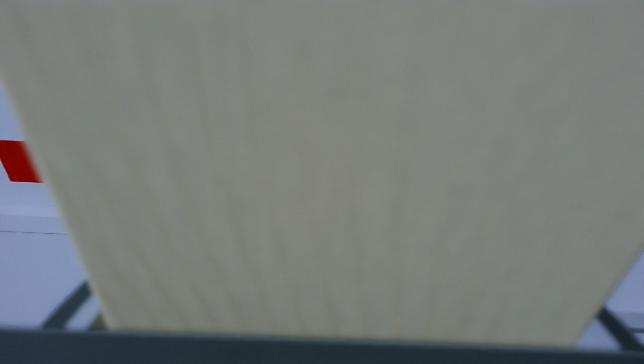

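Emit:
move(target={"side":"right","x":0.44,"y":-0.07,"z":0.85,"quat_wxyz":[0.7071,0,-0.7071,0]}, min_time_s=1.6, cameras=["head_camera"])

Emit:
move(base={"x_m_s":-0.3,"for_s":1.45}, joints={"left_shoulder_roll_rad":0.6}, cameras=[])

Emit:
move(base={"turn_rad_s":-0.7,"for_s":2.245}, joints={"right_shoulder_pitch_rad":-0.368,"right_shoulder_roll_rad":-0.913,"right_shoulder_yaw_rad":0.054,"right_elbow_rad":-1.563,"right_forearm_roll_rad":-2.698,"right_wrist_pitch_rad":0.658,"right_hand_roll_rad":1.894}, min_time_s=3, cameras=["head_camera"])

Scene clock: 40.73 s.
Joint torques (N m): left_arm=[11.33 -0.57 0.69 4.55 -0.07 0.31 -0.05] | right_arm=[-22.05 4.27 1.74 -24.05 3.57 2.7 -0.3]
External joint torques (N m): left_arm=[-0.62 -0.87 0.66 -0.15 -0.06 -0.26 -0.07] | right_arm=[-11.35 0.81 1.22 -14.01 2.64 2.07 -0.35]
Motor temperatures (°C): left_arm=[31 28 31 35 34 32 37] | right_arm=[34 30 31 31 35 36 34]
Wrist force (N): left_arm=[2.9 1.0 -6.7] | right_arm=[-28.8 1.8 0.3]
Wrist torque (N m): left_arm=[-0.26 0.27 0.07] | right_arm=[-0.09 1.57 0.40]
Wrist force, peak (N): left_arm=[3.3 1.7 -8.2] | right_arm=[-30.8 0.6 0.3]
move: done
base_odometry: x=+0.387 y=+1.280 heading=+0.001
lidar_m: 0.49 1.14 1.53 3.92 2.13 1.51 1.44 1.50 2.01 1.50 0.86 0.96
base_status: not commanded
joint_positions: torso_squat_rad=+0.800 torso_shift_rad=+0.000 torso_pitch_rad=+0.501 torso_yaw_rad=+0.000 left_shoulder_pitch_rad=+0.037 left_shoulder_roll_rad=+0.004 left_shoulder_yaw_rad=-0.043 left_elbow_rad=-0.196 left_forearm_roll_rad=-0.014 left_wrist_pitch_rad=+0.002 left_hand_roll_rad=+0.027 left_gripper_m=+0.099 right_shoulder_pitch_rad=-0.522 right_shoulder_roll_rad=+0.000 right_shoulder_yaw_rad=+0.330 right_elbow_rad=-1.728 right_forearm_roll_rad=-1.823 right_wrist_pitch_rad=-0.520 right_hand_roll_rad=+1.910 right_gripper_m=+0.074 head_pan_rad=+0.000 head_tilt_rad=+0.350
joint_status: all done
wheel_motors_off: 0
motor_effort: left_wheel=+17(18) right_wheel=+0(2)
chest: x=-0.0793 y=+0.0001 z=+1.0396 quat_wxyz=(+0.969, +0.000, +0.248, +0.000) (m; base frame)
left_hand: x=-0.3470 y=+0.2200 z=+0.4085 quat_wxyz=(+0.985, -0.003, +0.170, -0.008) (m; base frame)
right_hand: x=+0.4396 y=-0.0703 z=+0.8464 quat_wxyz=(+0.707, -0.001, -0.707, +0.000) (m; base frame)
right_hand_status: reached (checked arc, planned for 1.6 s): 4 mm and 0.1 deg off.
pictures: head_camera
camera_calibration:
head_camera: T_world_to_cam=[[-0.0060169, -0.999504, -0.0309073, 0.0365581], [-0.712952, 0.0259604, -0.700732, 0.921461], [0.701187, 0.0178192, -0.712755, 0.778354], [0, 0, 0, 1]] pos_world=[0.111406, -0.00125112, 1.2016]

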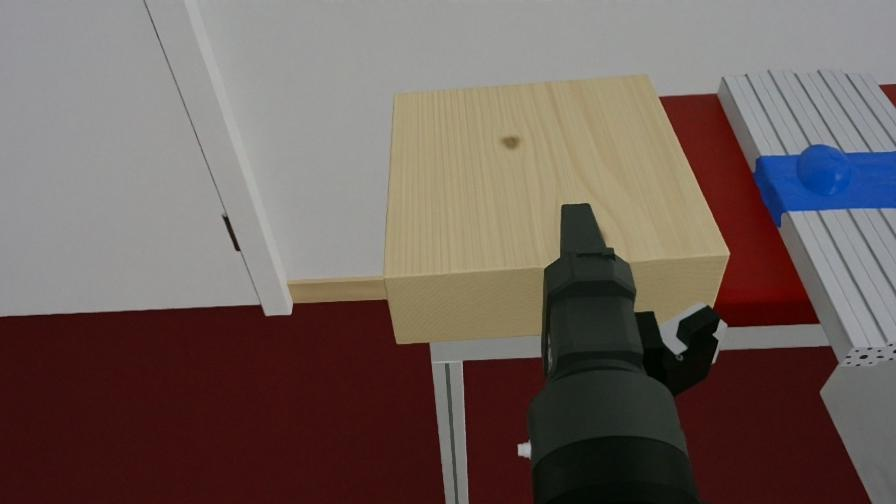

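Scene clock: 43.30 s.
Joint torques (N m): left_arm=[10.76 11.73 2.19 5 0 0.5 -0.06] | right_arm=[-23.6 4.69 1.17 -23.73 3.59 2.85 -0.28]
External joint torques (N m): left_arm=[-1.59 -2.53 0.92 -0.08 -0.04 -0.2 -0.08] | right_arm=[-12.91 1.22 0.65 -13.69 2.67 2.21 -0.33]
Motor temperatures (°C): left_arm=[31 28 31 35 34 32 37] | right_arm=[34 30 31 31 35 36 34]
Wrist force (N): left_arm=[3.8 -1.5 -6.5] | right_arm=[-28.1 1.2 0.7]
Wrist torque (N m): left_arm=[-0.08 0.39 0.01] | right_arm=[-0.13 1.56 0.40]
Wrist force, peak (N): left_arm=[4.0 -0.3 -7.7] | right_arm=[-30.3 1.5 -0.6]
move: done
base_odometry: x=-0.053 y=+1.280 heading=+0.000
lidar_m: 0.93 1.56 2.10 4.30 1.47 1.04 1.00 1.05 1.41 3.51 1.43 1.19
base_status: done (sent for 1.47 of 1.47 s)
joint_positions: torso_squat_rad=+0.800 torso_shift_rad=+0.000 torso_pitch_rad=+0.501 torso_yaw_rad=+0.000 left_shoulder_pitch_rad=+0.037 left_shoulder_roll_rad=+0.600 left_shoulder_yaw_rad=-0.043 left_elbow_rad=-0.196 left_forearm_roll_rad=-0.014 left_wrist_pitch_rad=+0.002 left_hand_roll_rad=+0.027 left_gripper_m=+0.099 right_shoulder_pitch_rad=-0.521 right_shoulder_roll_rad=+0.000 right_shoulder_yaw_rad=+0.330 right_elbow_rad=-1.728 right_forearm_roll_rad=-1.823 right_wrist_pitch_rad=-0.520 right_hand_roll_rad=+1.910 right_gripper_m=+0.074 head_pan_rad=+0.000 head_tilt_rad=+0.350
joint_status: all done
wheel_motors_off: 0
motor_effort: left_wheel=-8(38) right_wheel=+11(34)
chest: x=-0.0792 y=+0.0000 z=+1.0396 quat_wxyz=(+0.969, +0.000, +0.248, +0.000) (m; base frame)
left_hand: x=-0.2853 y=+0.6466 z=+0.5234 quat_wxyz=(+0.941, +0.272, +0.169, -0.113) (m; base frame)
right_hand: x=+0.4395 y=-0.0704 z=+0.8461 quat_wxyz=(+0.707, -0.001, -0.707, +0.000) (m; base frame)
pictures: none
No camera images: "cameras" was empty.

Scene clock: 47.27 s.
Joint torques (N m): left_arm=[11.31 11.94 2.2 5.11 0.03 0.62 -0.02] | right_arm=[-17.77 -15.16 -17.03 -14.85 -5.92 3.01 -0.77]
External joint torques (N m): left_arm=[-1.04 -2.32 0.94 0.03 -0.01 -0.08 -0.05] | right_arm=[-9.62 -1.67 -8.54 -8.66 -4.84 2.39 -0.82]
Motor temperatures (°C): left_arm=[31 28 31 35 34 32 37] | right_arm=[34 30 31 32 36 36 34]
Wrist force (N): left_arm=[3.1 -2.0 -6.5] | right_arm=[-28.8 0.8 -0.1]
Wrist torque (N m): left_arm=[-0.10 0.31 0.07] | right_arm=[-0.12 1.63 0.41]
Wrist force, peak (N): left_arm=[4.0 -1.8 -7.2] | right_arm=[-29.5 1.3 -0.6]
move: done
base_odometry: x=-0.053 y=+1.280 heading=-1.562
lidar_m: 3.47 1.44 1.18 0.92 1.56 2.10 4.30 1.52 1.07 1.01 1.04 1.38
base_status: done (sent for 2.23 of 2.23 s)
joint_positions: torso_squat_rad=+0.800 torso_shift_rad=+0.000 torso_pitch_rad=+0.501 torso_yaw_rad=+0.000 left_shoulder_pitch_rad=+0.037 left_shoulder_roll_rad=+0.600 left_shoulder_yaw_rad=-0.043 left_elbow_rad=-0.196 left_forearm_roll_rad=-0.014 left_wrist_pitch_rad=+0.002 left_hand_roll_rad=+0.027 left_gripper_m=+0.099 right_shoulder_pitch_rad=-0.366 right_shoulder_roll_rad=-0.913 right_shoulder_yaw_rad=+0.056 right_elbow_rad=-1.561 right_forearm_roll_rad=-2.697 right_wrist_pitch_rad=+0.657 right_hand_roll_rad=+1.894 right_gripper_m=+0.074 head_pan_rad=+0.000 head_tilt_rad=+0.350
joint_status: all done
wheel_motors_off: 0
motor_effort: left_wheel=+17(47) right_wheel=+1(46)
chest: x=-0.0792 y=+0.0000 z=+1.0396 quat_wxyz=(+0.969, +0.000, +0.248, +0.000) (m; base frame)
left_hand: x=-0.2852 y=+0.6466 z=+0.5234 quat_wxyz=(+0.941, +0.272, +0.169, -0.113) (m; base frame)
right_hand: x=+0.3987 y=-0.2509 z=+0.8553 quat_wxyz=(+0.656, +0.271, -0.650, +0.270) (m; base frame)
pictures: head_camera
camera_calibration:
head_camera: T_world_to_cam=[[-0.00609314, -0.999497, -0.0311179, 0.0367201], [-0.712955, 0.0261623, -0.700721, 0.921452], [0.701183, 0.0179161, -0.712756, 0.778358], [0, 0, 0, 1]] pos_world=[0.111406, -0.00135077, 1.2016]

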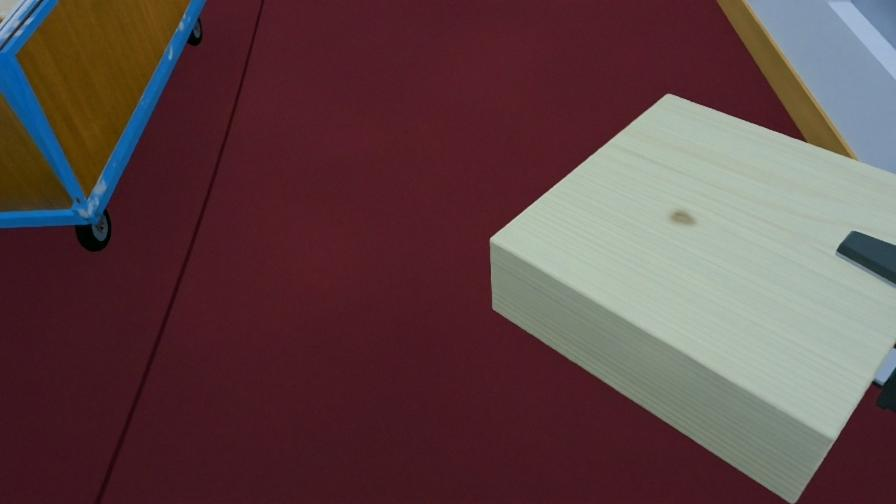

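Emit:
move(base={"x_m_s":0.4,"for_s":3.95}, joints={"torso_squat_rad":1.1,"torso_shift_rad":0.4,"torso_pitch_rad":0.6}, min_time_s=3.5, cameras=[])

Emit:
move(target={"side":"right","x":0.38,"y":-0.36,"z":0.98,"quat_wxyz":[0.653,0.271,-0.653,0.271]}, min_time_s=2.5, cameras=[])

Emit:
move(target={"side":"right","x":0.48,"y":-0.12,"z":0.9,"quat_wxyz":[0.5417,0.4545,-0.4545,0.5417]}, min_time_s=3, cameras=["head_camera"])

Emit:
move(base={"turn_rad_s":0.7,"for_s":2.245}, joints={"torso_pitch_rad":0.86}, cameras=["head_camera"])

Scene clock: 55.23 s.
Joint torques (N m): left_arm=[13.9 11.12 1.76 5.9 0 0.72 0.02] | right_arm=[-15.97 -14.53 -16.17 -14.74 -5.73 3.6 -0.63]
External joint torques (N m): left_arm=[-0.94 -2.26 0.57 -0.1 -0.04 -0.16 -0.01] | right_arm=[-9.6 -1.47 -8.06 -8.63 -4.67 2.86 -0.68]
Motor temperatures (°C): left_arm=[31 28 31 35 34 32 37] | right_arm=[34 30 32 32 36 37 34]
Wrist force (N): left_arm=[4.1 -2.2 -6.6] | right_arm=[-28.9 -1.0 -2.0]
Wrist torque (N m): left_arm=[-0.02 0.36 0.03] | right_arm=[-0.31 1.63 0.40]
Wrist force, peak (N): left_arm=[4.1 -1.4 -7.3] | right_arm=[-30.0 -3.2 -3.6]
move: done
base_odometry: x=-0.040 y=-0.307 heading=-1.562
lidar_m: 3.32 1.21 0.86 0.82 0.85 1.85 4.29 1.43 1.01 0.96 0.99 1.31
base_status: done (sent for 3.97 of 3.97 s)
joint_positions: torso_squat_rad=+1.100 torso_shift_rad=+0.400 torso_pitch_rad=+0.601 torso_yaw_rad=+0.000 left_shoulder_pitch_rad=+0.037 left_shoulder_roll_rad=+0.600 left_shoulder_yaw_rad=-0.043 left_elbow_rad=-0.196 left_forearm_roll_rad=-0.014 left_wrist_pitch_rad=+0.002 left_hand_roll_rad=+0.027 left_gripper_m=+0.099 right_shoulder_pitch_rad=-0.366 right_shoulder_roll_rad=-0.913 right_shoulder_yaw_rad=+0.056 right_elbow_rad=-1.561 right_forearm_roll_rad=-2.697 right_wrist_pitch_rad=+0.657 right_hand_roll_rad=+1.894 right_gripper_m=+0.074 head_pan_rad=+0.000 head_tilt_rad=+0.350
joint_status: all done
wheel_motors_off: 0
motor_effort: left_wheel=+1(52) right_wheel=+1(38)
chest: x=+0.0708 y=+0.0000 z=+0.8281 quat_wxyz=(+0.955, +0.000, +0.296, +0.000) (m; base frame)
left_hand: x=-0.1857 y=+0.6466 z=+0.3351 quat_wxyz=(+0.931, +0.266, +0.216, -0.126) (m; base frame)
right_hand: x=+0.5280 y=-0.2510 z=+0.5970 quat_wxyz=(+0.688, +0.284, -0.617, +0.256) (m; base frame)
pictures: none
No camera images: "cameras" was empty.

Scene clock: 58.07 s.
Joint torques (N m): left_arm=[13.59 11.04 1.97 5.76 0.02 0.67 0.07] | right_arm=[-1.68 -6.27 -16 4.26 -7.02 -4.31 -0.4]
External joint torques (N m): left_arm=[-1.24 -2.34 0.78 -0.24 -0.01 -0.21 0.04] | right_arm=[-5.02 0.8 -6.71 3.33 -5.74 -3.38 -0.45]
Motor temperatures (°C): left_arm=[31 28 31 35 34 32 37] | right_arm=[34 30 32 32 36 37 34]
Wrist force (N): left_arm=[3.6 -1.7 -6.6] | right_arm=[-28.8 0.2 0.6]
Wrist torque (N m): left_arm=[-0.10 0.30 0.04] | right_arm=[-0.17 1.69 0.42]
Wrist force, peak (N): left_arm=[3.9 -1.5 -7.3] | right_arm=[-32.1 -2.5 -2.5]
move: done
base_odometry: x=-0.040 y=-0.307 heading=-1.562
lidar_m: 3.30 1.22 0.87 0.81 0.85 1.87 4.31 1.42 1.01 0.96 0.99 1.31
base_status: not commanded
joint_positions: torso_squat_rad=+1.100 torso_shift_rad=+0.400 torso_pitch_rad=+0.601 torso_yaw_rad=+0.000 left_shoulder_pitch_rad=+0.037 left_shoulder_roll_rad=+0.600 left_shoulder_yaw_rad=-0.043 left_elbow_rad=-0.196 left_forearm_roll_rad=-0.014 left_wrist_pitch_rad=+0.002 left_hand_roll_rad=+0.027 left_gripper_m=+0.099 right_shoulder_pitch_rad=+0.557 right_shoulder_roll_rad=-1.049 right_shoulder_yaw_rad=-1.493 right_elbow_rad=-2.045 right_forearm_roll_rad=-2.946 right_wrist_pitch_rad=+0.961 right_hand_roll_rad=+1.090 right_gripper_m=+0.074 head_pan_rad=+0.000 head_tilt_rad=+0.350
joint_status: all done
wheel_motors_off: 0
motor_effort: left_wheel=+0(2) right_wheel=+0(2)
chest: x=+0.0707 y=-0.0001 z=+0.8282 quat_wxyz=(+0.955, +0.000, +0.296, +0.000) (m; base frame)
left_hand: x=-0.1858 y=+0.6466 z=+0.3352 quat_wxyz=(+0.931, +0.266, +0.216, -0.126) (m; base frame)
right_hand: x=+0.3800 y=-0.3598 z=+0.9789 quat_wxyz=(+0.654, +0.271, -0.652, +0.271) (m; base frame)
right_hand_status: reached (checked arc, planned for 2.5 s): 1 mm and 0.2 deg off.
pictures: none
No camera images: "cameras" was empty.

Scene clock: 61.40 s.
Joint torques (N m): left_arm=[13.71 11.12 2.17 5.83 0.04 0.72 0.03] | right_arm=[-20.16 10.95 -19.24 3.91 -8.1 -0.33 -0.36]
External joint torques (N m): left_arm=[-1.13 -2.25 0.98 -0.18 0.01 -0.16 0] | right_arm=[-7.03 2.01 -8.65 2.1 -6.6 -0.19 -0.41]
Motor temperatures (°C): left_arm=[31 28 31 35 34 32 37] | right_arm=[34 30 32 32 36 37 34]
Wrist force (N): left_arm=[3.9 -1.2 -6.3] | right_arm=[-28.0 0.6 -4.3]
Wrist torque (N m): left_arm=[-0.17 0.33 0.05] | right_arm=[-0.28 1.58 0.39]
Wrist force, peak (N): left_arm=[4.3 -1.5 -7.0] | right_arm=[-30.1 1.1 0.7]
move: done
base_odometry: x=-0.040 y=-0.307 heading=-1.562
lidar_m: 3.30 1.22 0.85 0.83 0.84 1.86 4.31 1.43 1.02 0.95 0.99 1.32
base_status: not commanded
joint_positions: torso_squat_rad=+1.100 torso_shift_rad=+0.400 torso_pitch_rad=+0.601 torso_yaw_rad=+0.000 left_shoulder_pitch_rad=+0.037 left_shoulder_roll_rad=+0.600 left_shoulder_yaw_rad=-0.043 left_elbow_rad=-0.196 left_forearm_roll_rad=-0.014 left_wrist_pitch_rad=+0.002 left_hand_roll_rad=+0.027 left_gripper_m=+0.099 right_shoulder_pitch_rad=+1.346 right_shoulder_roll_rad=-2.122 right_shoulder_yaw_rad=-2.009 right_elbow_rad=-1.749 right_forearm_roll_rad=-3.139 right_wrist_pitch_rad=+1.010 right_hand_roll_rad=+1.502 right_gripper_m=+0.074 head_pan_rad=+0.000 head_tilt_rad=+0.350
joint_status: all done
wheel_motors_off: 0
motor_effort: left_wheel=+1(1) right_wheel=+0(2)
chest: x=+0.0707 y=+0.0000 z=+0.8282 quat_wxyz=(+0.955, +0.000, +0.296, +0.000) (m; base frame)
left_hand: x=-0.1858 y=+0.6466 z=+0.3351 quat_wxyz=(+0.931, +0.266, +0.216, -0.126) (m; base frame)
right_hand: x=+0.4801 y=-0.1206 z=+0.8984 quat_wxyz=(+0.546, +0.450, -0.448, +0.546) (m; base frame)
right_hand_status: reached (checked arc, planned for 3.0 s): 2 mm and 1.1 deg off.
pictures: head_camera
camera_calibration:
head_camera: T_world_to_cam=[[-0.00902849, -0.999498, -0.0303698, 0.0306142], [-0.779397, 0.026061, -0.625988, 0.823006], [0.626465, 0.0180184, -0.779241, 0.582839], [0, 0, 0, 1]] pos_world=[0.276596, -0.00135132, 0.970293]

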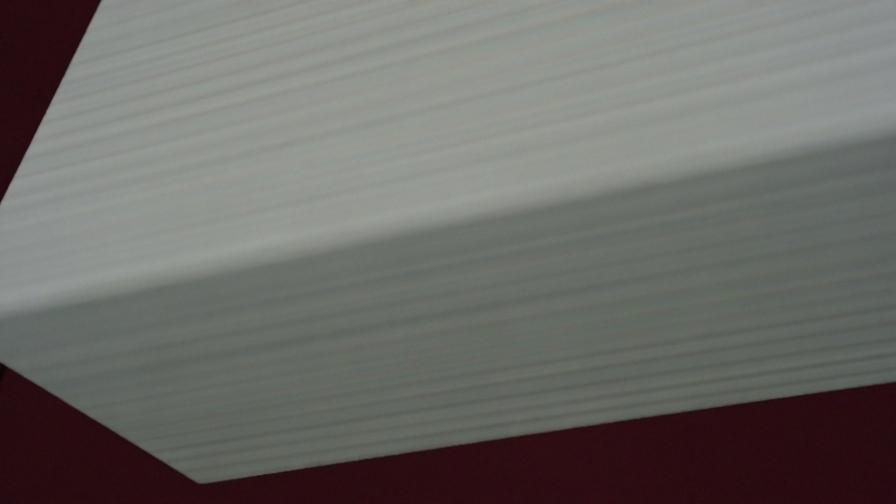

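Scene clock: 65.37 s.
Joint torques (N m): left_arm=[19.05 8.45 1.68 7.93 -0.04 1.18 0.05] | right_arm=[-21.1 12.63 -18.72 -0.99 -7.92 1.97 -0.29]
External joint torques (N m): left_arm=[-1.45 -2.03 0.74 -0.18 -0.06 -0.12 0.01] | right_arm=[-8.4 1.3 -8.3 -1.39 -6.41 1.61 -0.34]
Motor temperatures (°C): left_arm=[31 28 31 35 34 32 37] | right_arm=[34 30 32 31 37 37 34]
Wrist force (N): left_arm=[5.5 -1.1 -5.9] | right_arm=[-26.7 -7.2 -4.3]
Wrist torque (N m): left_arm=[-0.11 0.48 0.01] | right_arm=[-0.68 1.53 0.40]
Wrist force, peak (N): left_arm=[5.7 -2.0 -6.4] | right_arm=[-28.9 -6.4 -3.6]
move: done
base_odometry: x=-0.040 y=-0.307 heading=+0.000
lidar_m: 0.82 0.85 1.86 4.24 1.39 0.99 0.94 1.00 1.32 3.32 2.37 0.86
base_status: done (sent for 2.23 of 2.23 s)
joint_positions: torso_squat_rad=+1.100 torso_shift_rad=+0.400 torso_pitch_rad=+0.861 torso_yaw_rad=+0.000 left_shoulder_pitch_rad=+0.037 left_shoulder_roll_rad=+0.600 left_shoulder_yaw_rad=-0.043 left_elbow_rad=-0.196 left_forearm_roll_rad=-0.014 left_wrist_pitch_rad=+0.002 left_hand_roll_rad=+0.027 left_gripper_m=+0.099 right_shoulder_pitch_rad=+1.347 right_shoulder_roll_rad=-2.122 right_shoulder_yaw_rad=-2.009 right_elbow_rad=-1.748 right_forearm_roll_rad=-3.139 right_wrist_pitch_rad=+1.009 right_hand_roll_rad=+1.502 right_gripper_m=+0.074 head_pan_rad=+0.000 head_tilt_rad=+0.350
joint_status: all done
wheel_motors_off: 0
motor_effort: left_wheel=-6(35) right_wheel=+14(32)
chest: x=+0.1305 y=+0.0000 z=+0.7746 quat_wxyz=(+0.909, +0.000, +0.417, +0.000) (m; base frame)
left_hand: x=-0.2443 y=+0.6465 z=+0.3640 quat_wxyz=(+0.895, +0.247, +0.335, -0.160) (m; base frame)
right_hand: x=+0.5446 y=-0.1208 z=+0.7371 quat_wxyz=(+0.600, +0.517, -0.374, +0.482) (m; base frame)
pictures: head_camera
camera_calibration:
head_camera: T_world_to_cam=[[-0.0165767, -0.9995, -0.0269351, 0.0278529], [-0.91414, 0.0260633, -0.404561, 0.682081], [0.405061, 0.0179161, -0.914114, 0.63701], [0, 0, 0, 1]] pos_world=[0.365951, -0.00135106, 0.858994]

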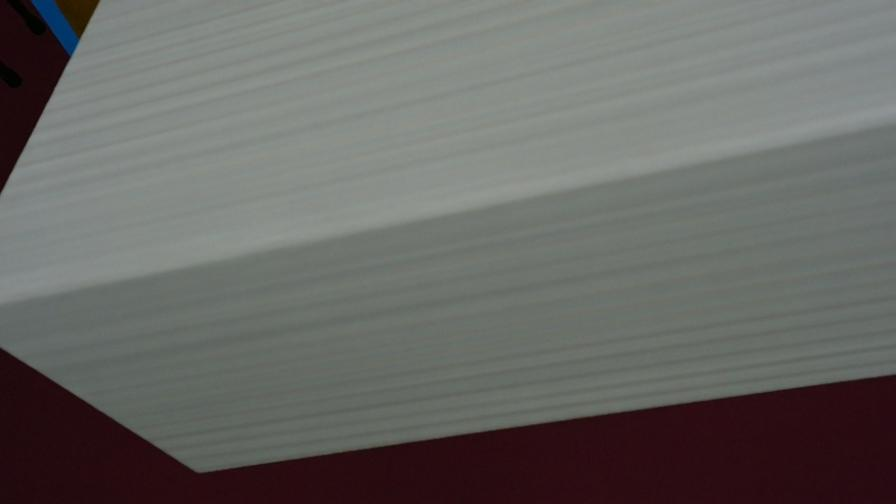

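Emit:
move(target={"side":"right","x":0.46,"y":0.0,"z":0.80,"quat_wxyz":[0.5495,0.445,-0.445,0.5495]}, min_time_s=2, cameras=[])

Emit:
move(base={"x_m_s":0.25,"for_s":2.4}, joints={"head_pan_rad":0.2,"head_tilt_rad":0.7}, cameras=["head_camera"])

Scene clock: 69.43 s.
Joint torques (N m): left_arm=[18.66 8.62 1.51 8.04 -0.01 1.14 -0.02] | right_arm=[-19.65 8.64 -17.71 1.59 -3.6 -1.92 -0.64]
External joint torques (N m): left_arm=[-1.85 -1.86 0.57 -0.07 -0.03 -0.16 -0.06] | right_arm=[-8.45 2.05 -8.32 0.52 -3.05 -1.44 -0.69]
Motor temperatures (°C): left_arm=[31 28 31 35 34 32 37] | right_arm=[34 30 32 31 37 37 34]
Wrist force (N): left_arm=[4.9 -1.0 -5.9] | right_arm=[-27.8 0.9 -4.2]
Wrist torque (N m): left_arm=[-0.10 0.41 0.08] | right_arm=[-0.21 1.64 0.41]
Wrist force, peak (N): left_arm=[5.6 -0.9 -6.6] | right_arm=[-27.9 -6.6 -4.3]
move: done
base_odometry: x=-0.040 y=-0.307 heading=+0.000
lidar_m: 0.82 0.85 1.86 4.24 1.39 0.99 0.95 0.99 1.34 3.34 2.38 0.87
base_status: not commanded
joint_positions: torso_squat_rad=+1.100 torso_shift_rad=+0.400 torso_pitch_rad=+0.861 torso_yaw_rad=+0.000 left_shoulder_pitch_rad=+0.037 left_shoulder_roll_rad=+0.600 left_shoulder_yaw_rad=-0.043 left_elbow_rad=-0.196 left_forearm_roll_rad=-0.014 left_wrist_pitch_rad=+0.002 left_hand_roll_rad=+0.027 left_gripper_m=+0.099 right_shoulder_pitch_rad=+1.128 right_shoulder_roll_rad=-2.118 right_shoulder_yaw_rad=-2.054 right_elbow_rad=-2.322 right_forearm_roll_rad=-2.945 right_wrist_pitch_rad=+0.385 right_hand_roll_rad=+1.327 right_gripper_m=+0.074 head_pan_rad=+0.000 head_tilt_rad=+0.350
joint_status: all done
wheel_motors_off: 0
motor_effort: left_wheel=-7(7) right_wheel=+15(17)
chest: x=+0.1305 y=+0.0000 z=+0.7746 quat_wxyz=(+0.909, +0.000, +0.417, +0.000) (m; base frame)
left_hand: x=-0.2443 y=+0.6465 z=+0.3640 quat_wxyz=(+0.895, +0.247, +0.335, -0.160) (m; base frame)
right_hand: x=+0.4600 y=-0.0004 z=+0.7993 quat_wxyz=(+0.546, +0.449, -0.449, +0.546) (m; base frame)
right_hand_status: reached (checked arc, planned for 2.0 s): 1 mm and 0.8 deg off.
pictures: none
No camera images: "cameras" was empty.

Scene clock: 72.77 s.
Joint torques (N m): left_arm=[19.08 8.92 1.7 8.09 -0.04 1.13 0.04] | right_arm=[-19.26 8.47 -16.9 1.95 -3.79 -1.89 -0.64]
External joint torques (N m): left_arm=[-1.42 -1.55 0.76 -0.02 -0.06 -0.17 -0.01] | right_arm=[-8.06 1.88 -7.51 0.95 -3.25 -1.45 -0.69]
Motor temperatures (°C): left_arm=[31 28 31 35 34 32 37] | right_arm=[34 30 32 31 37 37 34]
Wrist force (N): left_arm=[5.6 -0.6 -6.2] | right_arm=[-29.0 0.1 -4.7]
Wrist torque (N m): left_arm=[-0.16 0.49 0.05] | right_arm=[-0.21 1.59 0.42]
Wrist force, peak (N): left_arm=[5.5 -1.3 -6.5] | right_arm=[-29.6 -1.3 -4.8]
move: done
base_odometry: x=+0.560 y=-0.307 heading=+0.000
lidar_m: 0.21 0.23 0.32 1.61 2.29 1.62 1.55 1.61 2.16 4.54 0.36 0.25
base_status: done (sent for 2.4 of 2.4 s)
joint_positions: torso_squat_rad=+1.100 torso_shift_rad=+0.400 torso_pitch_rad=+0.861 torso_yaw_rad=+0.000 left_shoulder_pitch_rad=+0.037 left_shoulder_roll_rad=+0.600 left_shoulder_yaw_rad=-0.043 left_elbow_rad=-0.196 left_forearm_roll_rad=-0.014 left_wrist_pitch_rad=+0.002 left_hand_roll_rad=+0.027 left_gripper_m=+0.099 right_shoulder_pitch_rad=+1.128 right_shoulder_roll_rad=-2.118 right_shoulder_yaw_rad=-2.054 right_elbow_rad=-2.322 right_forearm_roll_rad=-2.945 right_wrist_pitch_rad=+0.385 right_hand_roll_rad=+1.327 right_gripper_m=+0.074 head_pan_rad=+0.200 head_tilt_rad=+0.700
joint_status: all done
wheel_motors_off: 0
motor_effort: left_wheel=-3(23) right_wheel=+0(43)
chest: x=+0.1305 y=+0.0000 z=+0.7746 quat_wxyz=(+0.909, +0.000, +0.417, +0.000) (m; base frame)
left_hand: x=-0.2442 y=+0.6465 z=+0.3639 quat_wxyz=(+0.895, +0.247, +0.335, -0.160) (m; base frame)
right_hand: x=+0.4599 y=-0.0004 z=+0.7994 quat_wxyz=(+0.546, +0.449, -0.449, +0.546) (m; base frame)
pictures: head_camera
camera_calibration:
head_camera: T_world_to_cam=[[0.104633, -0.979854, -0.17011, 0.119178], [-0.993016, -0.0935609, -0.0718727, 0.409915], [0.0545092, 0.176442, -0.982801, 0.802026], [0, 0, 0, 1]] pos_world=[0.350865, 0.0136183, 0.837967]

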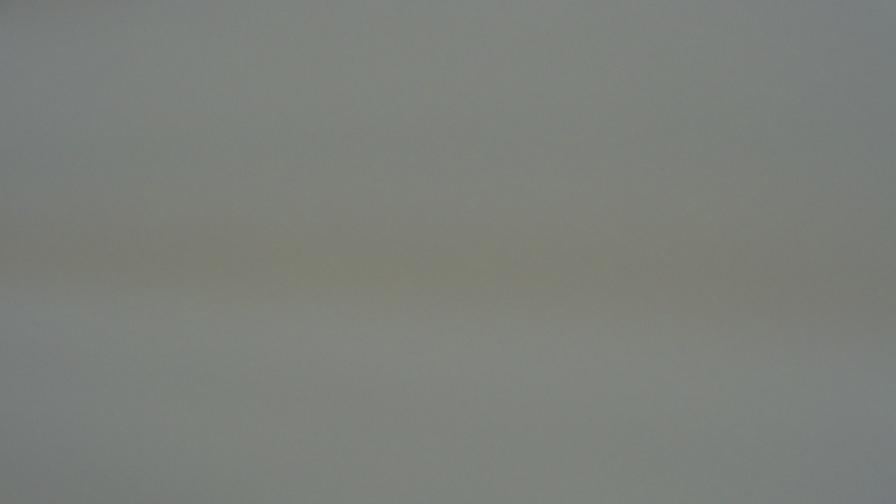

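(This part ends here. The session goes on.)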